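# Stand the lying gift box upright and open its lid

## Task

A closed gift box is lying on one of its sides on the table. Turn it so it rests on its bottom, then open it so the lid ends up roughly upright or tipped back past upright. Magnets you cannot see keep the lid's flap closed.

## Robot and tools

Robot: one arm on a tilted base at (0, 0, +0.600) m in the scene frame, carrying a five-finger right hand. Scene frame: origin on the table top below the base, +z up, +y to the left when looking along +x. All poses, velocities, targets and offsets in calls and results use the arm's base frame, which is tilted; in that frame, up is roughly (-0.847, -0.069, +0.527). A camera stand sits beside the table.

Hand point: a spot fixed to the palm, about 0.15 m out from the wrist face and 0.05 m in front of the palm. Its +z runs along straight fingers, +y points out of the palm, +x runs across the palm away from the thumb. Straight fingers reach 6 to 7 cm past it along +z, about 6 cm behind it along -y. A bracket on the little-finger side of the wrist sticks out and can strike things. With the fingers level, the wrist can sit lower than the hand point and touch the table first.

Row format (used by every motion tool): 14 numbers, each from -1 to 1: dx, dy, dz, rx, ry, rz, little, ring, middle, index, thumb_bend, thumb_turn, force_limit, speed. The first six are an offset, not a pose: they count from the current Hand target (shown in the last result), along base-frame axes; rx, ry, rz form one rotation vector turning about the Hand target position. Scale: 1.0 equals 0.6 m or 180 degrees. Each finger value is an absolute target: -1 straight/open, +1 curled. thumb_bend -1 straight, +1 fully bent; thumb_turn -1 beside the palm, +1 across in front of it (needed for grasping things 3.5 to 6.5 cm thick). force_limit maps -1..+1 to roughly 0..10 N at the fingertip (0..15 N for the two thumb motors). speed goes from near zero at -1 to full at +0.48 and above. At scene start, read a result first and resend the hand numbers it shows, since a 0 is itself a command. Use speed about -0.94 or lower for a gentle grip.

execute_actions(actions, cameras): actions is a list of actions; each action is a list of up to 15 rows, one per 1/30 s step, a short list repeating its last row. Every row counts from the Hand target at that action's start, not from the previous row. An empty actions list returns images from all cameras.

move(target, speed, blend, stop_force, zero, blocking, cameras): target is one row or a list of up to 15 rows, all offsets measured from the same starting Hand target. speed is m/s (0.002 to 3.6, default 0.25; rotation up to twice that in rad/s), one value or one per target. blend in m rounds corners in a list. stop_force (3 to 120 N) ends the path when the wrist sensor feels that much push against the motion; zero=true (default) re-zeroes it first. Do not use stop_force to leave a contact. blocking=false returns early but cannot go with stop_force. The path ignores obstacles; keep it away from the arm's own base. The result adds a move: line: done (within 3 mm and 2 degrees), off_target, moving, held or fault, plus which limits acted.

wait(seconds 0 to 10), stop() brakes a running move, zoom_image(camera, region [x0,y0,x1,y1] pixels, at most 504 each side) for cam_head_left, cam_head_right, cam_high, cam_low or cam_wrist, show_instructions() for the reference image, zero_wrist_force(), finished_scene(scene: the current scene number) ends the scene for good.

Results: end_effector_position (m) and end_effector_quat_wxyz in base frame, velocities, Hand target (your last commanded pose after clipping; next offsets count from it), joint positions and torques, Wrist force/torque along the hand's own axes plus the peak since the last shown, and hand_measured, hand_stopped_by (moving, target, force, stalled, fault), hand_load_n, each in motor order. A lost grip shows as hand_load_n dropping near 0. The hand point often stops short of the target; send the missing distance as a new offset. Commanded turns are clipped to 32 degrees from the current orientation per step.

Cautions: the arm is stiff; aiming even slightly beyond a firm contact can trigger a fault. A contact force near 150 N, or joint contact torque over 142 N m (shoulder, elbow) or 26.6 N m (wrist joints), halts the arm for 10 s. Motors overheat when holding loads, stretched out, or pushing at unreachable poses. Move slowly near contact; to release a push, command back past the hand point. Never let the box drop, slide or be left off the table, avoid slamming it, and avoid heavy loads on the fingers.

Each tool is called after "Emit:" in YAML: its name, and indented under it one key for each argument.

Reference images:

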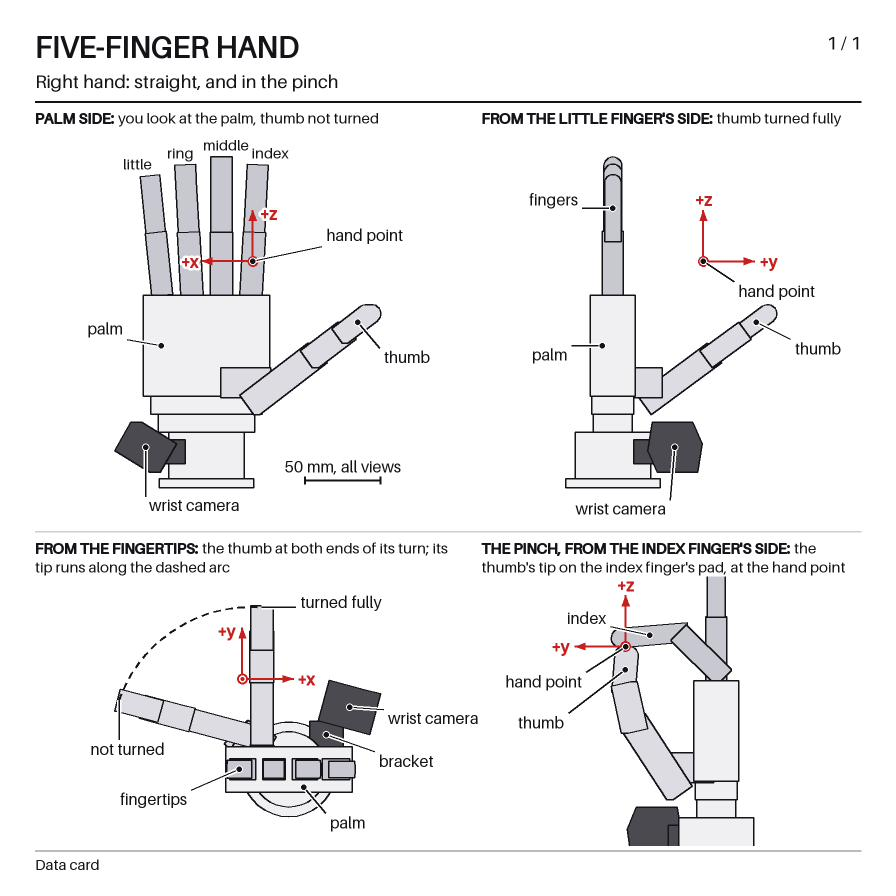

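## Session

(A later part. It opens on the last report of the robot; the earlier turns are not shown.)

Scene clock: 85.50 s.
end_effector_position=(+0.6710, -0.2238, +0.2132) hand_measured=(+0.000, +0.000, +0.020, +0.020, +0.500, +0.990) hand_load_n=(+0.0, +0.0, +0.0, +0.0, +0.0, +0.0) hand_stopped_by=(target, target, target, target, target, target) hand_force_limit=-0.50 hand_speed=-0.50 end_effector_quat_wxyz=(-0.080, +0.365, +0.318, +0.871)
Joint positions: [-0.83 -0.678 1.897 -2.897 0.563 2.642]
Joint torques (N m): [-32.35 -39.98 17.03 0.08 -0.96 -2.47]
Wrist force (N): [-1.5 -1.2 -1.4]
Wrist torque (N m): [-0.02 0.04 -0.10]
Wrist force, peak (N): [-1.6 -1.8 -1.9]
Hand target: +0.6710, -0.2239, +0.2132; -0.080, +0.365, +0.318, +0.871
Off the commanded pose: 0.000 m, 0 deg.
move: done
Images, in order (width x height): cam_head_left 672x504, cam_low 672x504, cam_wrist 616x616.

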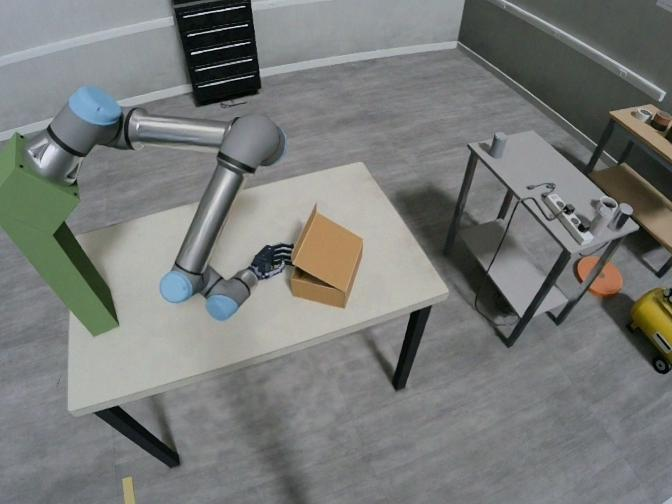

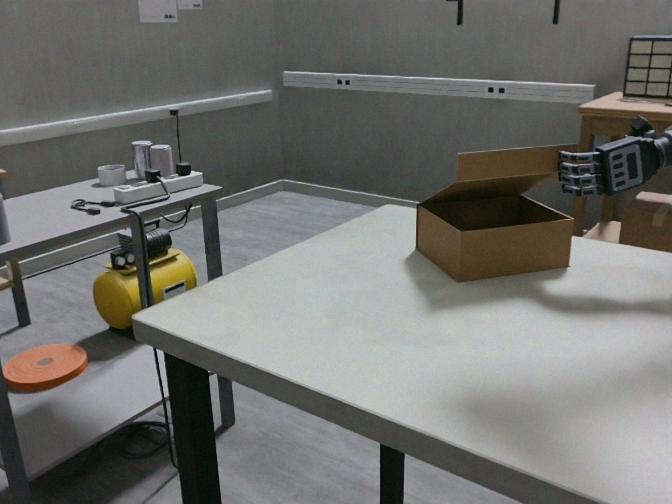

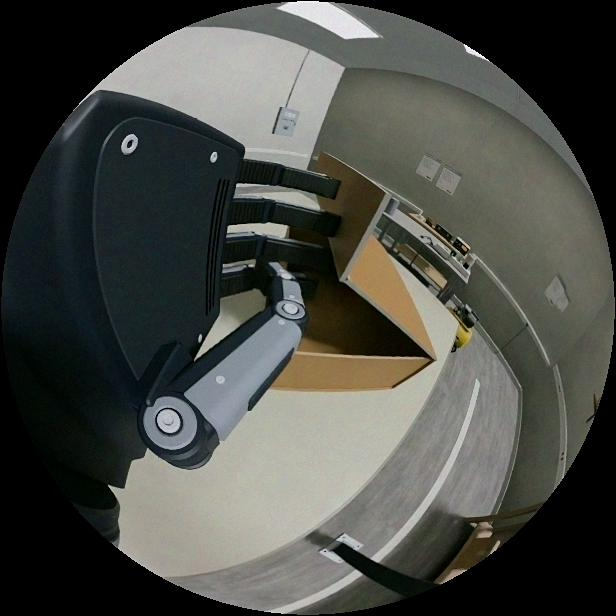

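Emit:
move:
  target:
    - [0,0,0,0,0,0,1,1,0.02,0.02,0.5,0.99,-0.5,0]
    - [0.0282,0.0023,-0.0176,0,0,0,1,1,0.02,0.02,0.5,0.99,-0.5,0]
    - [0.0643,0.0035,0.0403,-0.0282,-0.0023,0.0176,1,1,0.02,0.02,0.5,0.99,-0.5,0]
  speed: 0.05
  cameras: ["cam_wrist","cam_low","cam_head_left"]

Emit:
zoom_image:
  camera: "cam_low"
  region: [420, 110, 652, 310]

Emit:
zoom_image:
  camera: "cam_head_left"
  region: [220, 190, 380, 320]

Emit:
zoom_image:
  camera: "cam_wrist"
  region: [200, 120, 460, 360]

Scene clock: 91.80 s.
end_effector_position=(+0.7096, -0.2217, +0.2375) hand_measured=(+1.000, +1.000, +0.020, +0.020, +0.500, +0.990) hand_load_n=(+0.0, +0.0, +0.5, +0.0, +0.0, +0.0) hand_stopped_by=(target, target, target, target, target, target) hand_force_limit=-0.50 hand_speed=0.00 end_effector_quat_wxyz=(-0.086, +0.356, +0.367, +0.855)
Joint positions: [-0.797 -0.672 1.747 -2.876 0.512 2.704]
Joint torques (N m): [-21.32 -25.69 15.62 -0.16 3.74 -2.6]
Wrist force (N): [-1.8 -0.7 -1.0]
Wrist torque (N m): [-0.02 0.06 -0.03]
Wrist force, peak (N): [-2.1 -2.8 -2.2]
Hand target: +0.7095, -0.2218, +0.2373; -0.086, +0.356, +0.367, +0.855
Off the commanded pose: 0.000 m, 0 deg.
move: done
Images, in order (width x height): cam_head_left 672x504, cam_low 672x504, cam_wrist 616x616.

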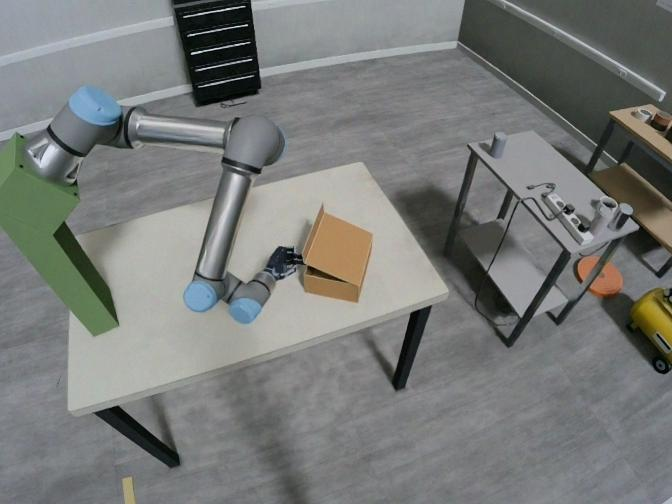

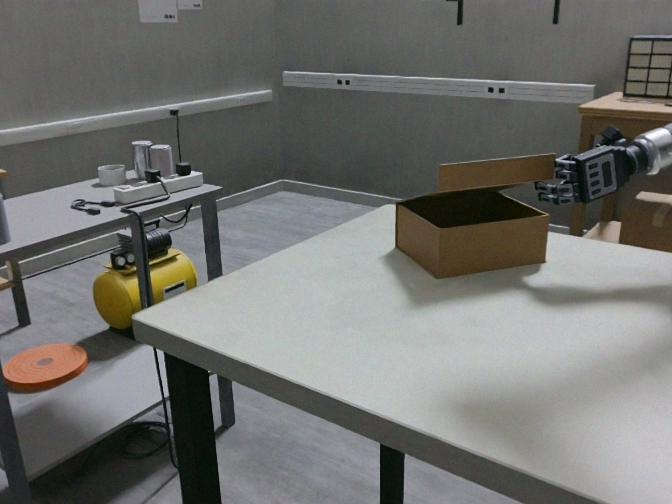

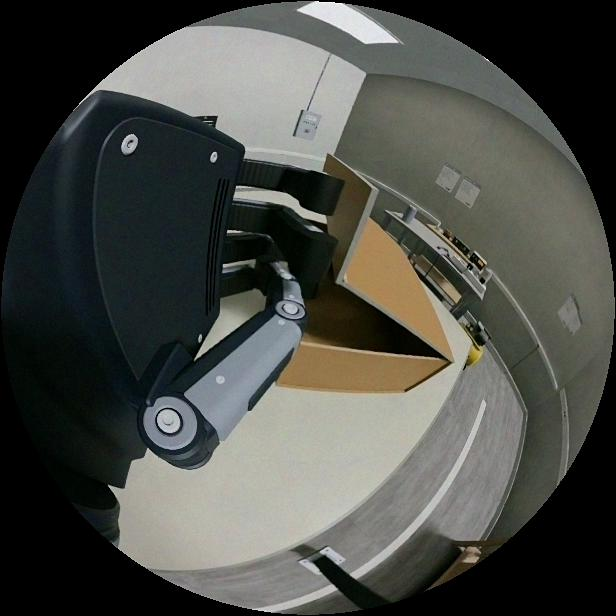

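Scaled by 2.172 from the camera's 672x504 image, which has a finer 960x720 frame.

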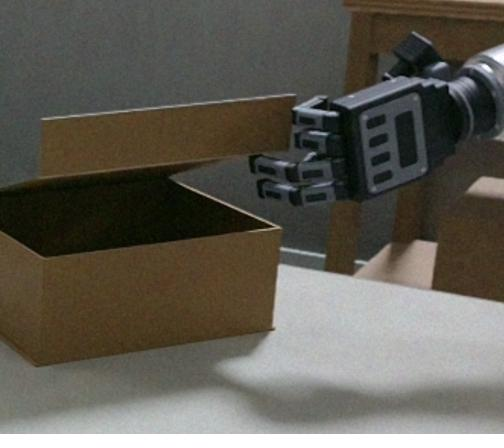

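Scaled by 3.150 from the camera's 672x504 image, which has a finer 960x720 frame.

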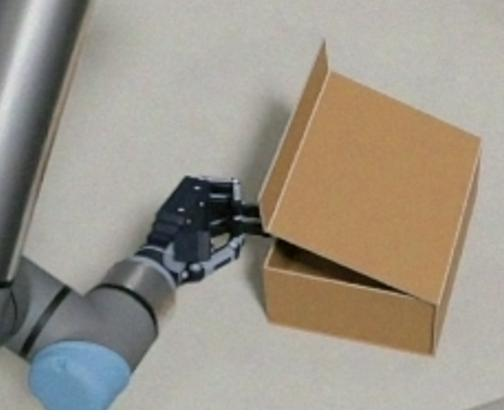

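Scaled by 1.938 from the camera's 616x616 image, which has a finer 880x880 frame.

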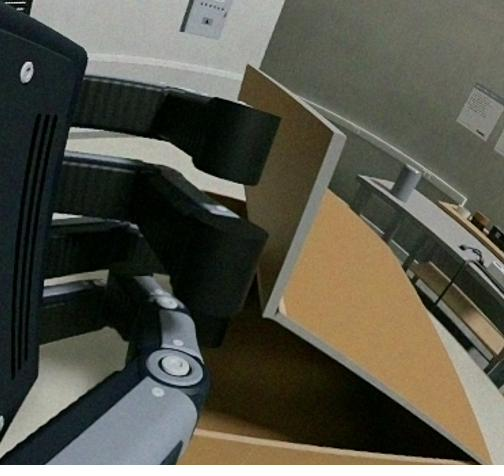

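Emit:
move:
  target: [-0.0423,-0.0034,0.0264,0,0,0,1,1,0.02,0.02,0.5,0.99,-0.5,0]
  speed: 0.05
  cameras: ["cam_wrist","cam_low","cam_head_left"]

Emit:
zoom_image:
  camera: "cam_low"
  region: [380, 110, 612, 310]

Emit:
zoom_image:
  camera: "cam_wrist"
  region: [200, 120, 460, 360]

Scene clock: 93.13 s.
end_effector_position=(+0.6841, -0.2240, +0.2532) hand_measured=(+1.000, +1.000, +0.020, +0.020, +0.500, +0.990) hand_load_n=(+0.0, +0.0, +0.5, +0.0, +0.0, +0.0) hand_stopped_by=(target, target, target, target, target, target) hand_force_limit=-0.50 hand_speed=0.00 end_effector_quat_wxyz=(-0.086, +0.356, +0.367, +0.855)
Joint positions: [-0.83 -0.715 1.812 -2.952 0.521 2.768]
Joint torques (N m): [-11.39 -24.25 -10.36 0.16 0.21 -2.44]
Wrist force (N): [-1.1 -1.0 -1.3]
Wrist torque (N m): [0.00 0.10 -0.03]
Wrist force, peak (N): [-1.7 -1.9 -1.2]
Hand target: +0.6842, -0.2239, +0.2532; -0.086, +0.356, +0.367, +0.855
Off the commanded pose: 0.000 m, 0 deg.
move: done
Images, in order (width x height): cam_head_left 672x504, cam_low 672x504, cam_wrist 616x616.

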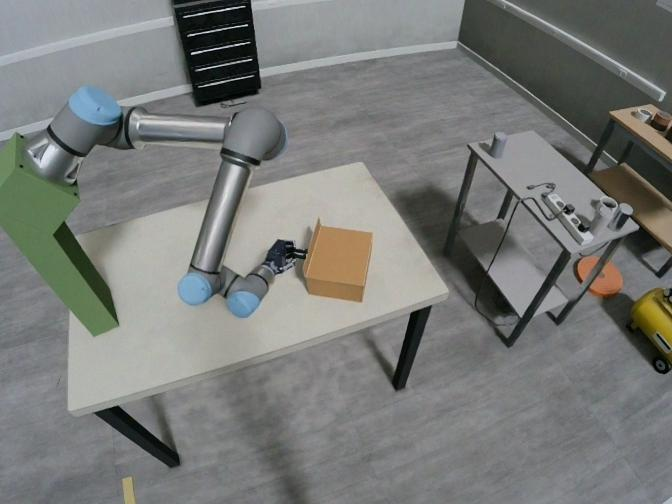

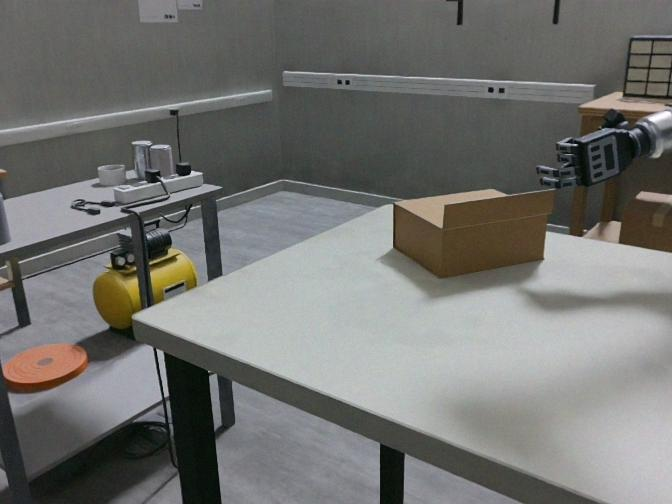

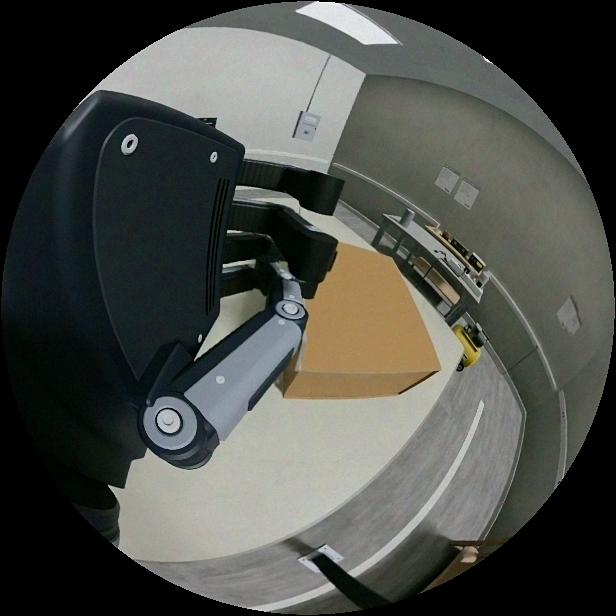

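Scaled by 2.172 from the camera's 672x504 image, which has a finer 960x720 frame.

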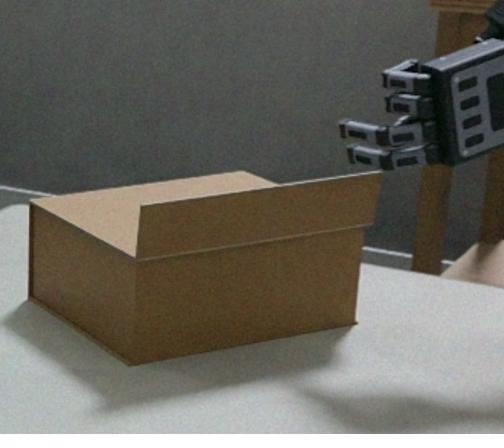

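Scaled by 1.938 from the camera's 616x616 image, which has a finer 880x880 frame.

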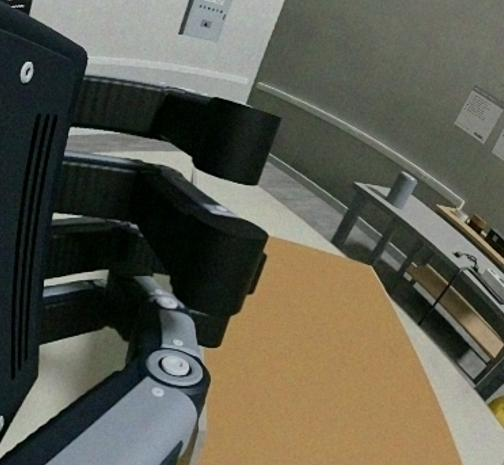

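Emit:
zoom_image:
  camera: "cam_head_left"
  region: [260, 190, 400, 320]

Emit:
zoom_image:
  camera: "cam_high"
  region: [290, 140, 430, 250]

Scaled by 3.600 from the camera's 672x504 image, which has a finer 960x720 frame.

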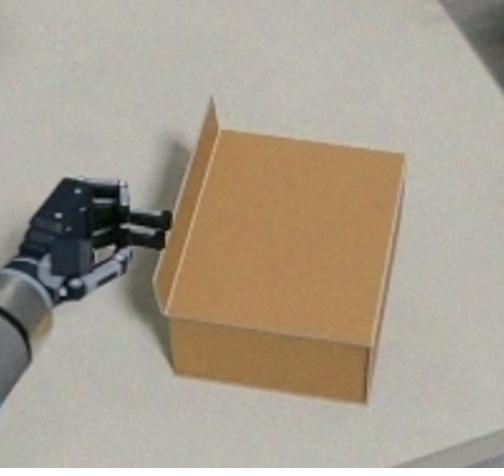

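This scene's latest camera images include none from cam_high. They are from: cam_head_left, cam_low, cam_wrist. cam_high's image comes with the result of a call that names it in "cameras".

Emit:
move:
  target:
    - [-0.1693,-0.0135,0.1057,0,0,0,-1,-1,-1,0,-1,0.99,-0.5,0]
    - [-0.2255,0.138,0.2243,0.6849,0.0303,0.2217,-1,-1,-1,0,-1,0.99,-0.5,0]
  speed: 0.3
  blend: [0.05,0]
  cameras: ["cam_wrist","cam_low","cam_head_left","cam_high"]

Emit:
zoom_image:
  camera: "cam_head_left"
  region: [240, 170, 400, 320]

Emit:
zoom_image:
  camera: "cam_wrist"
  region: [150, 150, 550, 550]

Scene clock: 101.63 s.
end_effector_position=(+0.5489, -0.1410, +0.3878) hand_measured=(-1.000, -1.000, -1.000, +0.000, -1.000, +0.990) hand_load_n=(+0.0, +0.0, +0.0, +0.0, +0.0, +0.0) hand_stopped_by=(target, target, target, target, target, target) hand_force_limit=-0.50 hand_speed=0.00 end_effector_quat_wxyz=(+0.595, -0.008, +0.484, -0.641)
Joint positions: [-0.457 -1.698 2.312 -1.203 1.866 3.682]
Joint torques (N m): [-6.36 -34.5 11.56 1.51 1.34 1.81]
Wrist force (N): [0.4 1.4 -0.4]
Wrist torque (N m): [0.14 0.02 0.06]
Wrist force, peak (N): [-3.0 -1.0 -1.2]
Hand target: +0.5489, -0.1411, +0.3878; +0.595, -0.007, +0.484, -0.641
Off the commanded pose: 0.000 m, 0 deg.
move: done
Images, in order (width x height): cam_head_left 672x504, cam_high 672x504, cam_low 672x504, cam_wrist 616x616.

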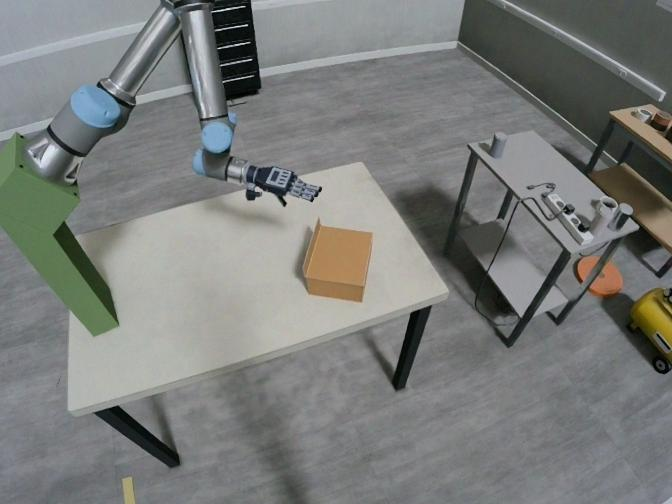

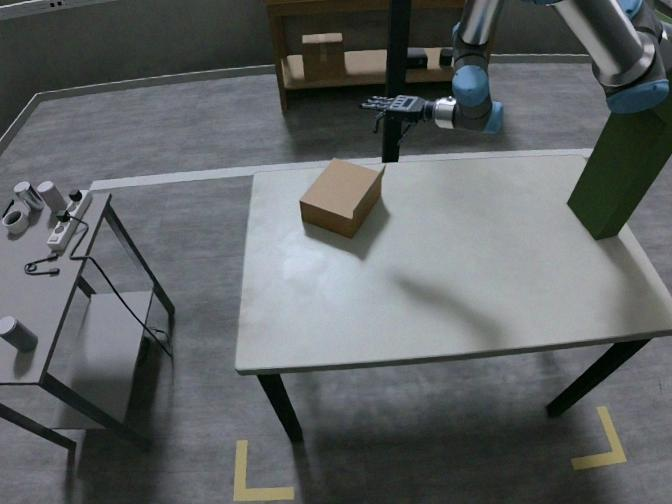

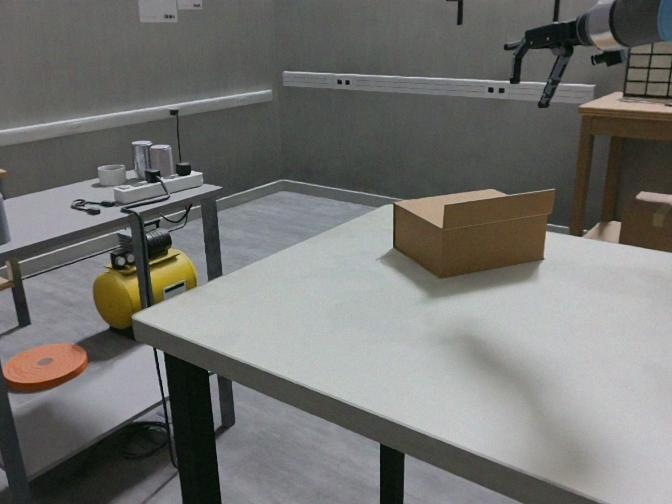

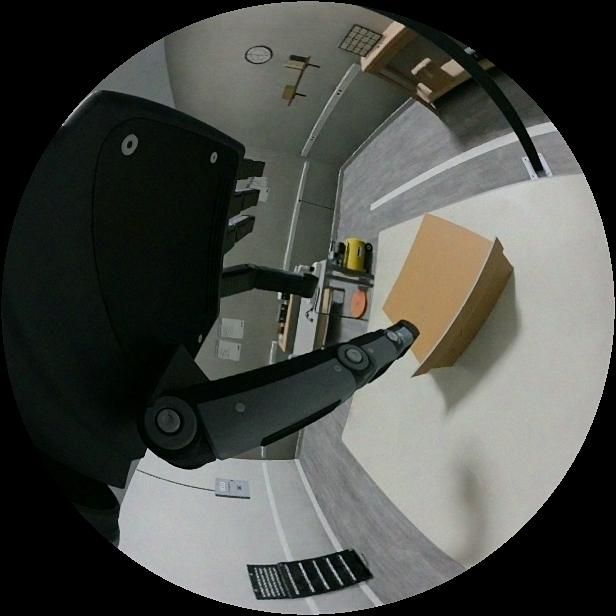

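Scaled by 3.150 from the camera's 672x504 image, which has a finer 960x720 frame.

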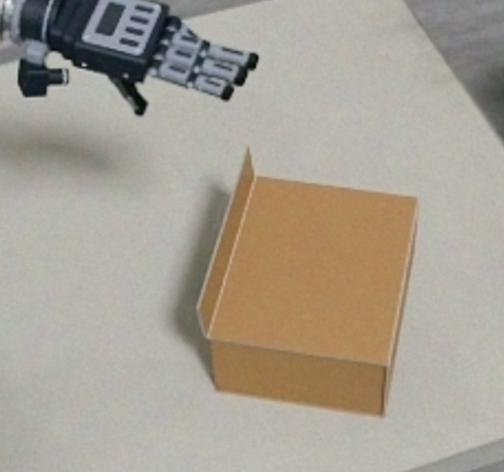

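Scaled by 1.260 from the camera's 616x616 image, which has a finer 880x880 frame.

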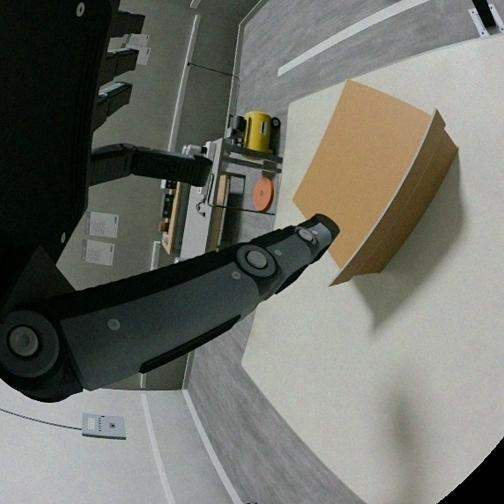

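Emit:
move:
  target: [0.2355,-0.0367,-0.0372,0,0,0,-1,-1,-1,0,-1,0.99,-0.5,0]
  speed: 0.15
  cameras: ["cam_wrist","cam_low","cam_head_left","cam_high"]

Emit:
zoom_image:
  camera: "cam_head_left"
  region: [240, 170, 400, 320]

Emit:
zoom_image:
  camera: "cam_wrist"
  region: [200, 180, 500, 480]

Emit:
zoom_image:
  camera: "cam_low"
  region: [380, 90, 612, 290]

Scene clock: 103.73 s.
end_effector_position=(+0.6901, -0.1630, +0.3654) hand_measured=(-1.000, -1.000, -1.000, +0.000, -1.000, +0.990) hand_load_n=(+0.0, +0.0, +0.0, +0.0, +0.0, +0.0) hand_stopped_by=(target, target, target, target, target, target) hand_force_limit=-0.50 hand_speed=0.00 end_effector_quat_wxyz=(+0.595, -0.008, +0.484, -0.641)
Joint positions: [-0.365 -1.321 1.978 -1.263 1.942 3.628]
Joint torques (N m): [-10.51 -32.52 -9.8 -2.32 -1.89 2.57]
Wrist force (N): [0.0 1.4 -0.7]
Wrist torque (N m): [0.16 0.08 -0.03]
Wrist force, peak (N): [-0.1 2.9 -0.1]
Hand target: +0.6902, -0.1631, +0.3654; +0.595, -0.007, +0.484, -0.641
Off the commanded pose: 0.000 m, 0 deg.
move: done
Images, in order (width x height): cam_head_left 672x504, cam_high 672x504, cam_low 672x504, cam_wrist 616x616.

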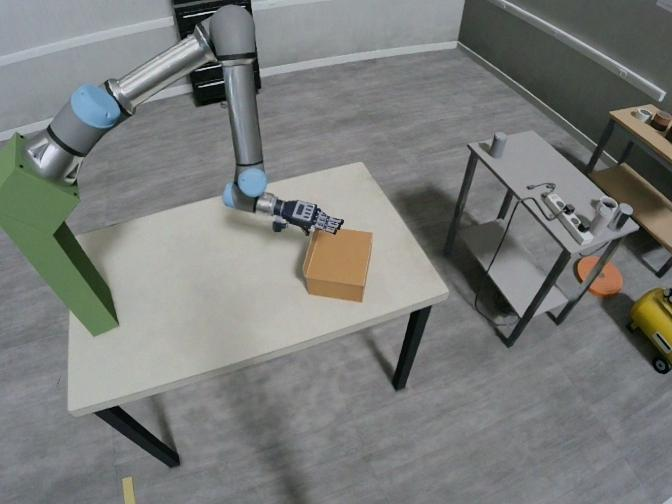

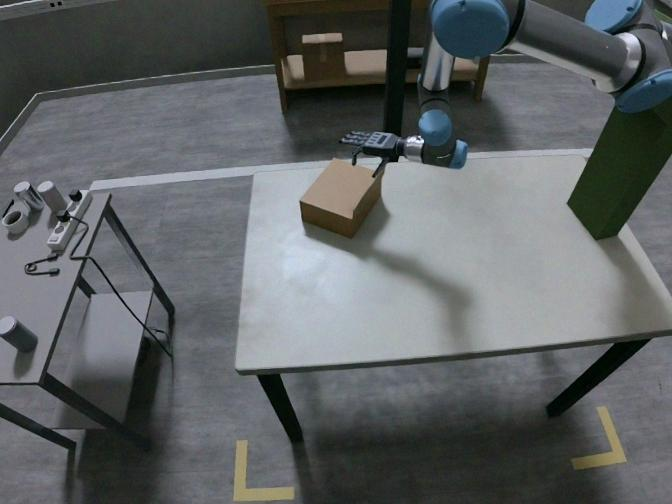

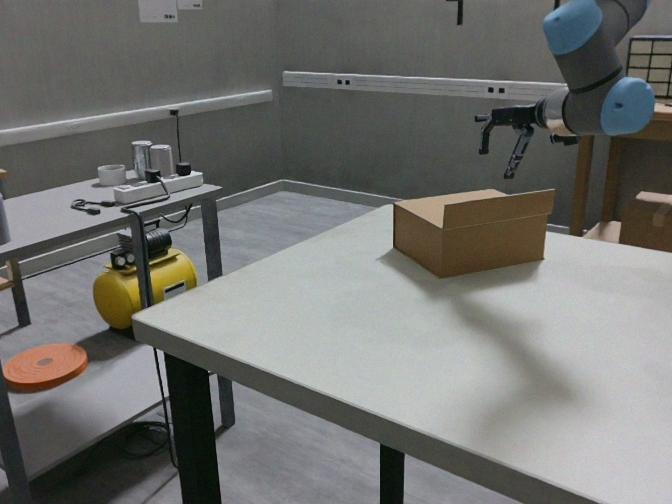

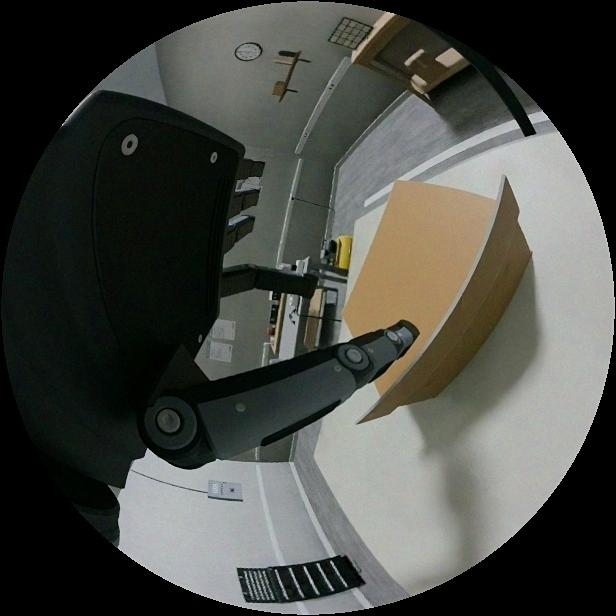

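Scaled by 3.150 from the camera's 672x504 image, which has a finer 960x720 frame.

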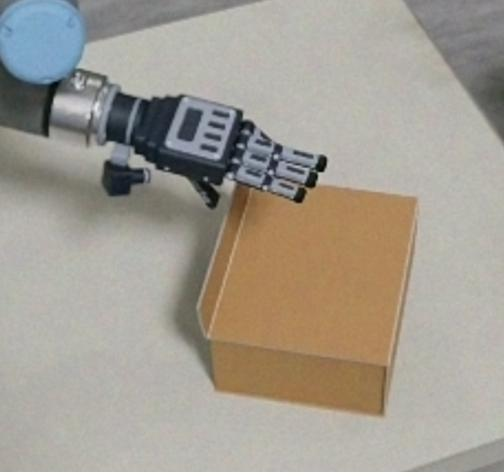

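Scaled by 1.680 from the camera's 616x616 image, which has a finer 880x880 frame.

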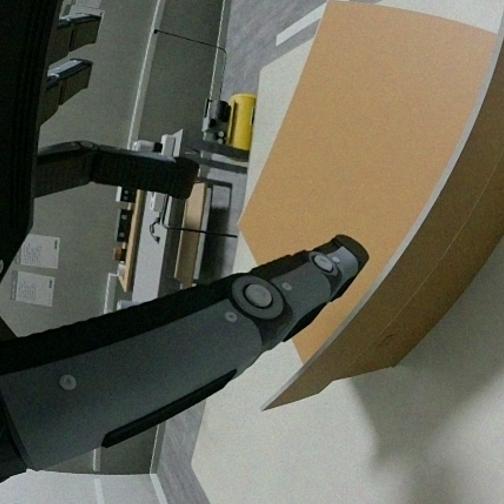

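Scaled by 2.172 from the camera's 672x504 image, which has a finer 960x720 frame.

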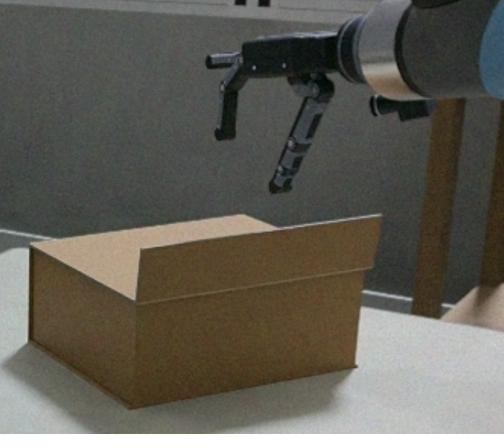

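Emit:
move:
  target:
    - [-0.0163,0.0232,-0.0232,0,0,0,-1,-1,-1,0,-1,0.99,-0.5,0]
    - [0.1107,0.0334,-0.1024,0,0,0,-1,-1,-1,0,-1,0.99,-0.5,0]
  speed: 0.07
  stop_force: 4
  cameras: ["cam_wrist","cam_low","cam_head_left","cam_high"]

Emit:
zoom_image:
  camera: "cam_head_left"
  region: [240, 170, 400, 320]

Emit:
zoom_image:
  camera: "cam_wrist"
  region: [200, 180, 500, 480]

Emit:
zoom_image:
  camera: "cam_low"
  region: [380, 110, 612, 300]

Scene clock: 107.70 s.
end_effector_position=(+0.7566, -0.1431, +0.3040) hand_measured=(-1.000, -1.000, -1.000, +0.000, -1.000, +0.990) hand_load_n=(+0.0, +0.0, +0.0, +0.0, +0.5, +0.0) hand_stopped_by=(target, target, target, target, target, target) hand_force_limit=-0.50 hand_speed=0.00 end_effector_quat_wxyz=(+0.595, -0.007, +0.484, -0.641)
Joint positions: [-0.286 -1.094 1.846 -1.378 2.006 3.578]
Joint torques (N m): [-11.35 -34.34 15.73 1.57 -1.95 2.19]
Wrist force (N): [0.1 1.6 -0.4]
Wrist torque (N m): [0.19 0.08 0.00]
Wrist force, peak (N): [0.1 2.4 -0.7]
Hand target: +0.7566, -0.1431, +0.3040; +0.595, -0.007, +0.484, -0.641
Off the commanded pose: 0.000 m, 0 deg.
move: done
Images, in order (width x height): cam_head_left 672x504, cam_high 672x504, cam_low 672x504, cam_wrist 616x616.

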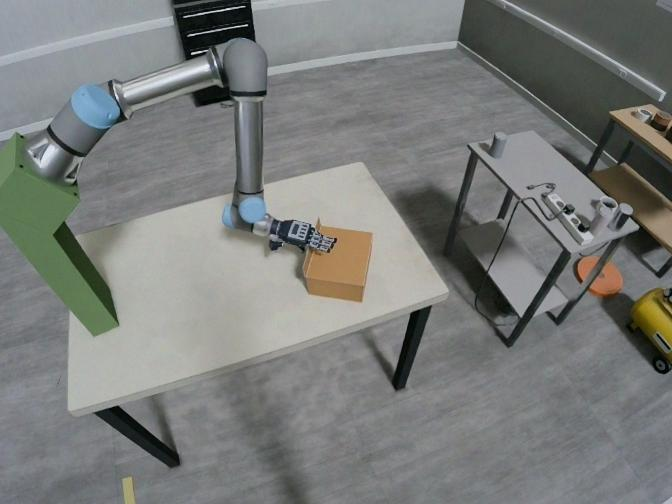

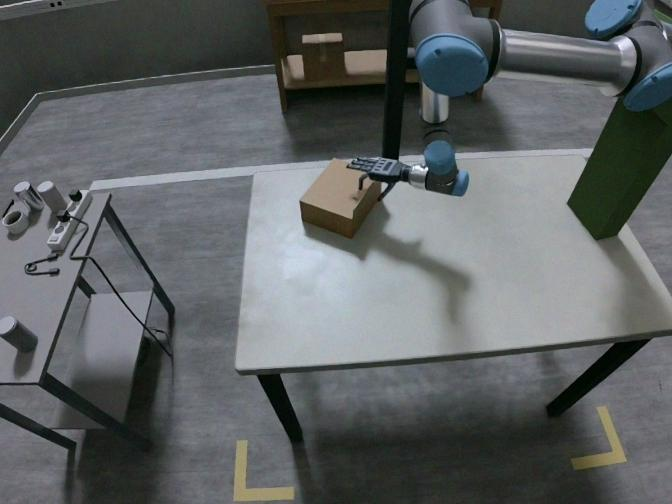

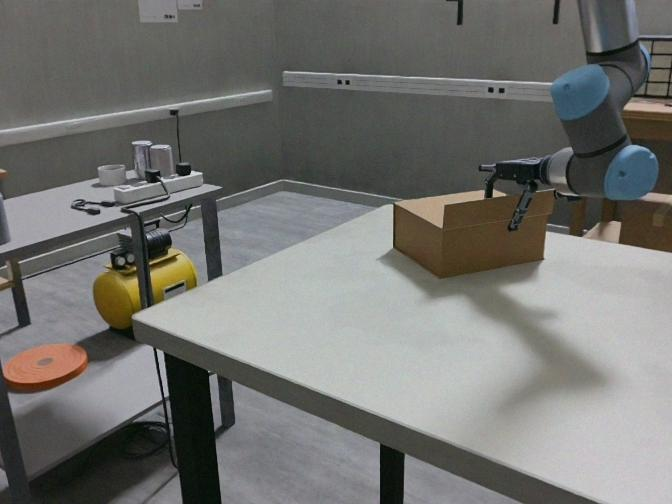

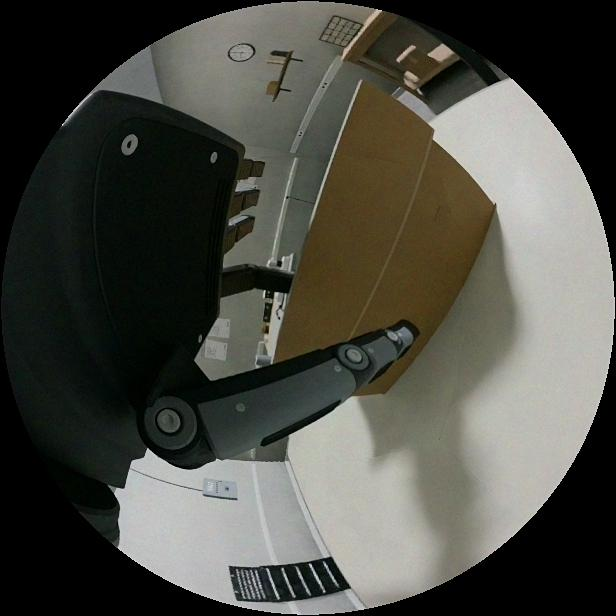

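Scaled by 3.150 from the camera's 672x504 image, which has a finer 960x720 frame.

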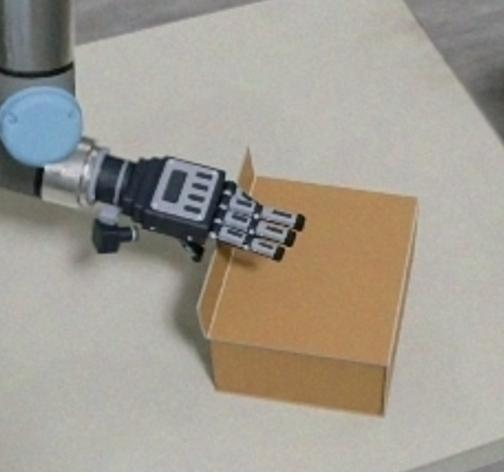

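Scaled by 1.680 from the camera's 616x616 image, which has a finer 880x880 frame.

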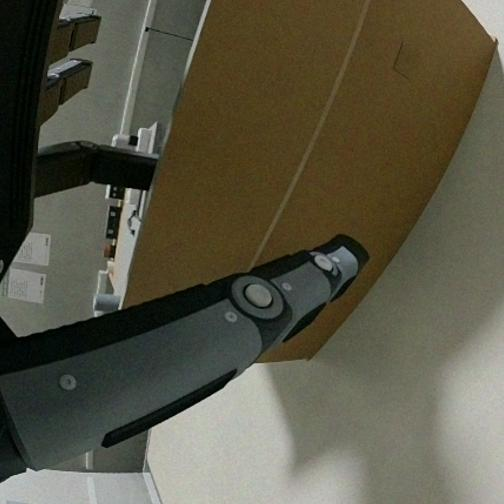

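Scaled by 2.172 from the camera's 672x504 image, which has a finer 960x720 frame.

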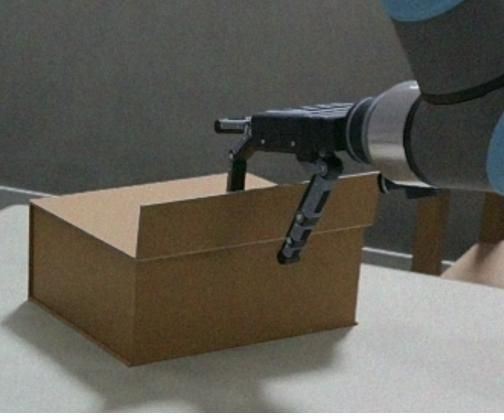

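Emit:
move:
  target:
    - [0,0,0,0,0,0,-1,-1,-1,0,-0.15,0.99,-0.7,-0.5]
    - [0,0,0,0,0,0,-1,-1,-1,0.6,-0.15,0.99,-0.3,-0.7]
  speed: 0.05
  cameras: ["cam_wrist","cam_low","cam_head_left"]

Emit:
zoom_image:
  camera: "cam_wrist"
  region: [200, 180, 500, 480]

Emit:
zoom_image:
  camera: "cam_low"
  region: [380, 110, 612, 300]

Scene clock: 110.03 s.
end_effector_position=(+0.7566, -0.1431, +0.3040) hand_measured=(-1.000, -1.000, -1.000, +0.216, -0.150, +0.990) hand_load_n=(+0.0, +0.0, +0.0, +11.0, +1.5, -0.5) hand_stopped_by=(target, target, target, force, target, target) hand_force_limit=-0.30 hand_speed=-0.70 end_effector_quat_wxyz=(+0.595, -0.007, +0.484, -0.641)
Joint positions: [-0.286 -1.094 1.846 -1.378 2.006 3.578]
Joint torques (N m): [-9.31 -35.59 14.01 0.79 -0.85 2.41]
Wrist force (N): [0.6 1.0 -0.8]
Wrist torque (N m): [0.19 0.20 -0.01]
Wrist force, peak (N): [0.0 2.1 -0.9]
Hand target: +0.7566, -0.1431, +0.3040; +0.595, -0.007, +0.484, -0.641
Off the commanded pose: 0.000 m, 0 deg.
move: done
Images, in order (width x height): cam_head_left 672x504, cam_low 672x504, cam_wrist 616x616.

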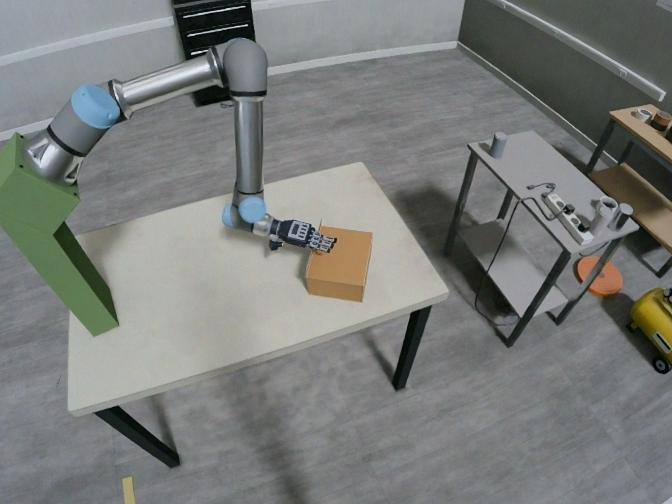

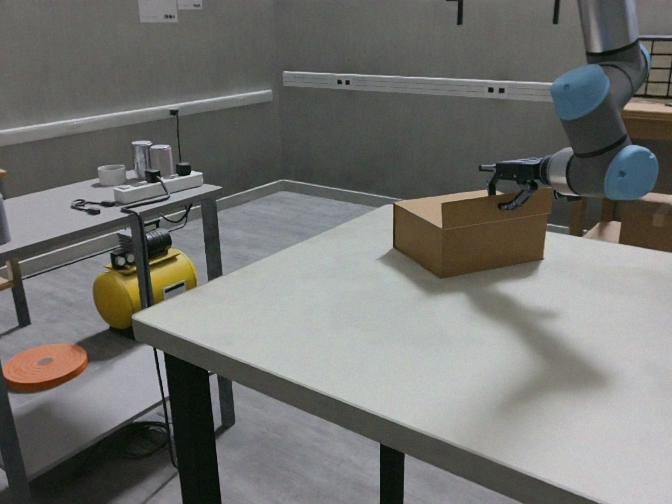

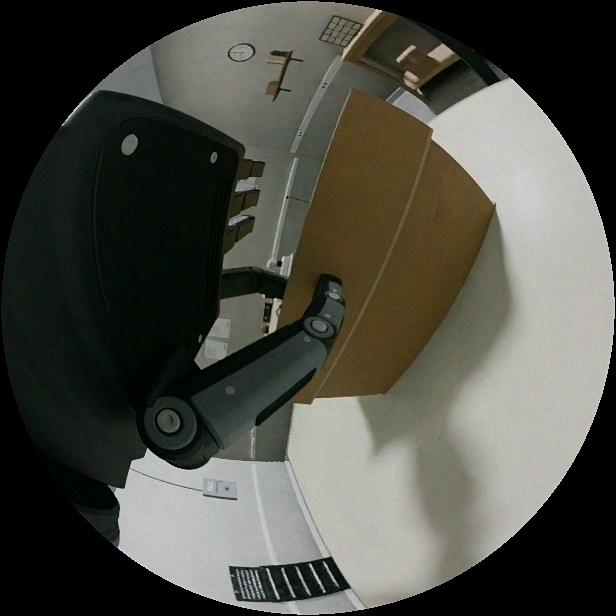

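Scaled by 1.680 from the camera's 616x616 image, which has a finer 880x880 frame.

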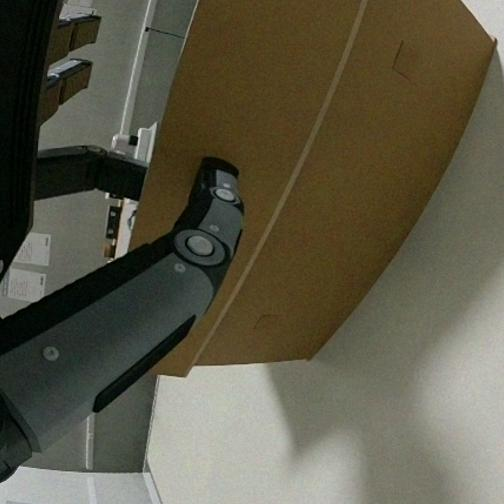

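Scaled by 2.172 from the camera's 672x504 image, which has a finer 960x720 frame.

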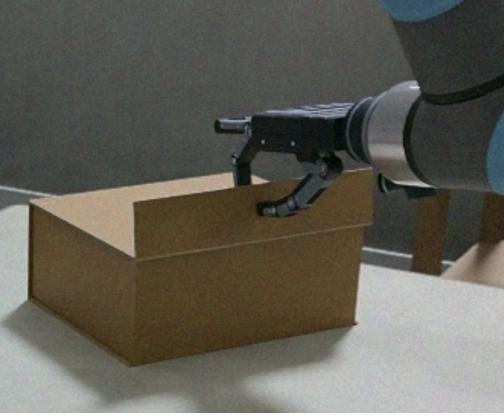

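Emit:
move:
  target:
    - [0,0,0,0,0,0,-1,-1,-1,0.2,-0.15,0.99,-0.3,-0.9]
    - [-0.0832,-0.0195,0.0693,0,0,0,-1,-1,-1,0.2,-0.15,0.99,-0.3,-0.9]
    - [-0.1393,-0.0608,0.1545,0,0,0,-1,-1,-1,0.2,-0.15,0.99,-0.3,-0.9]
  speed: 0.06
  blend: [0,0.01,0]
  cameras: ["cam_wrist","cam_low","cam_head_left"]

Emit:
zoom_image:
  camera: "cam_head_left"
  region: [240, 170, 400, 320]

Emit:
zoom_image:
  camera: "cam_low"
  region: [380, 80, 612, 290]

Scene clock: 113.77 s.
end_effector_position=(+0.6730, -0.1796, +0.3967) hand_measured=(-1.000, -1.000, -1.000, +0.200, -0.150, +0.990) hand_load_n=(+0.0, +0.0, +0.0, +5.0, -1.0, -0.5) hand_stopped_by=(target, target, target, target, target, target) hand_force_limit=-0.30 hand_speed=-0.90 end_effector_quat_wxyz=(+0.595, -0.007, +0.484, -0.641)
Joint positions: [-0.412 -1.399 1.979 -1.176 1.903 3.656]
Joint torques (N m): [10.54 -34.95 1.92 -2.71 3.19 -2.18]
Wrist force (N): [0.7 1.9 -1.5]
Wrist torque (N m): [0.15 0.11 -0.11]
Wrist force, peak (N): [0.1 2.8 -1.1]
Hand target: +0.6730, -0.1795, +0.3967; +0.595, -0.007, +0.484, -0.641
Off the commanded pose: 0.000 m, 0 deg.
move: done
Images, in order (width x height): cam_head_left 672x504, cam_low 672x504, cam_wrist 616x616.

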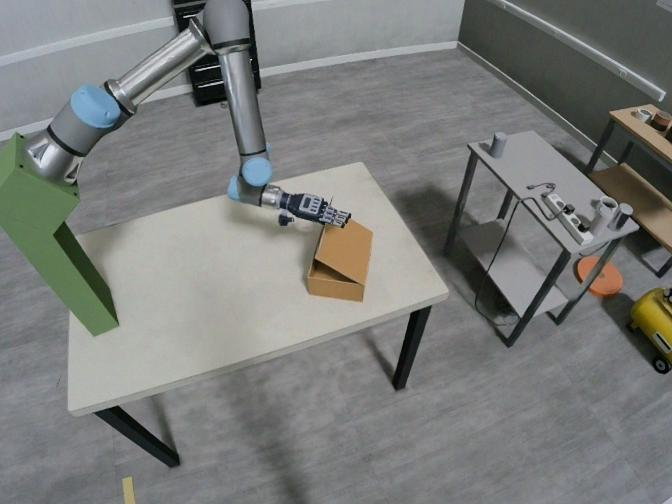

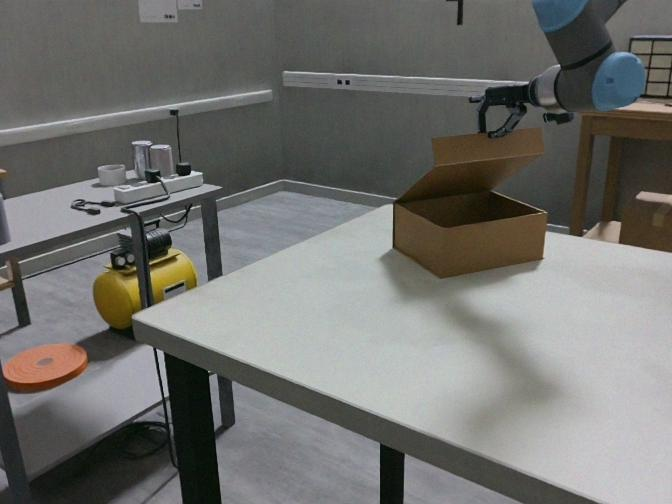

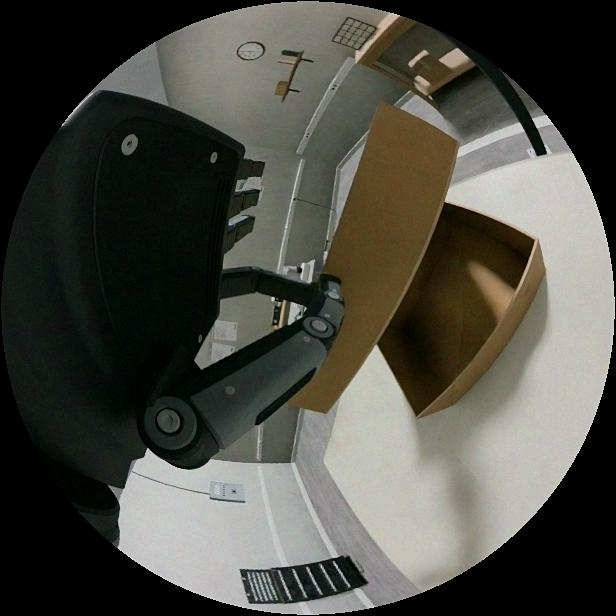

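Scaled by 3.150 from the camera's 672x504 image, which has a finer 960x720 frame.

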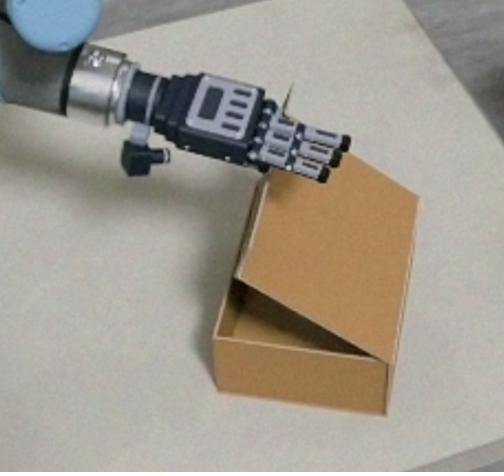

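Scaled by 2.172 from the camera's 672x504 image, which has a finer 960x720 frame.

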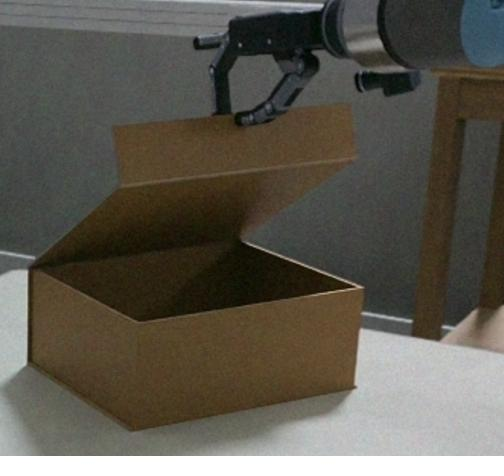

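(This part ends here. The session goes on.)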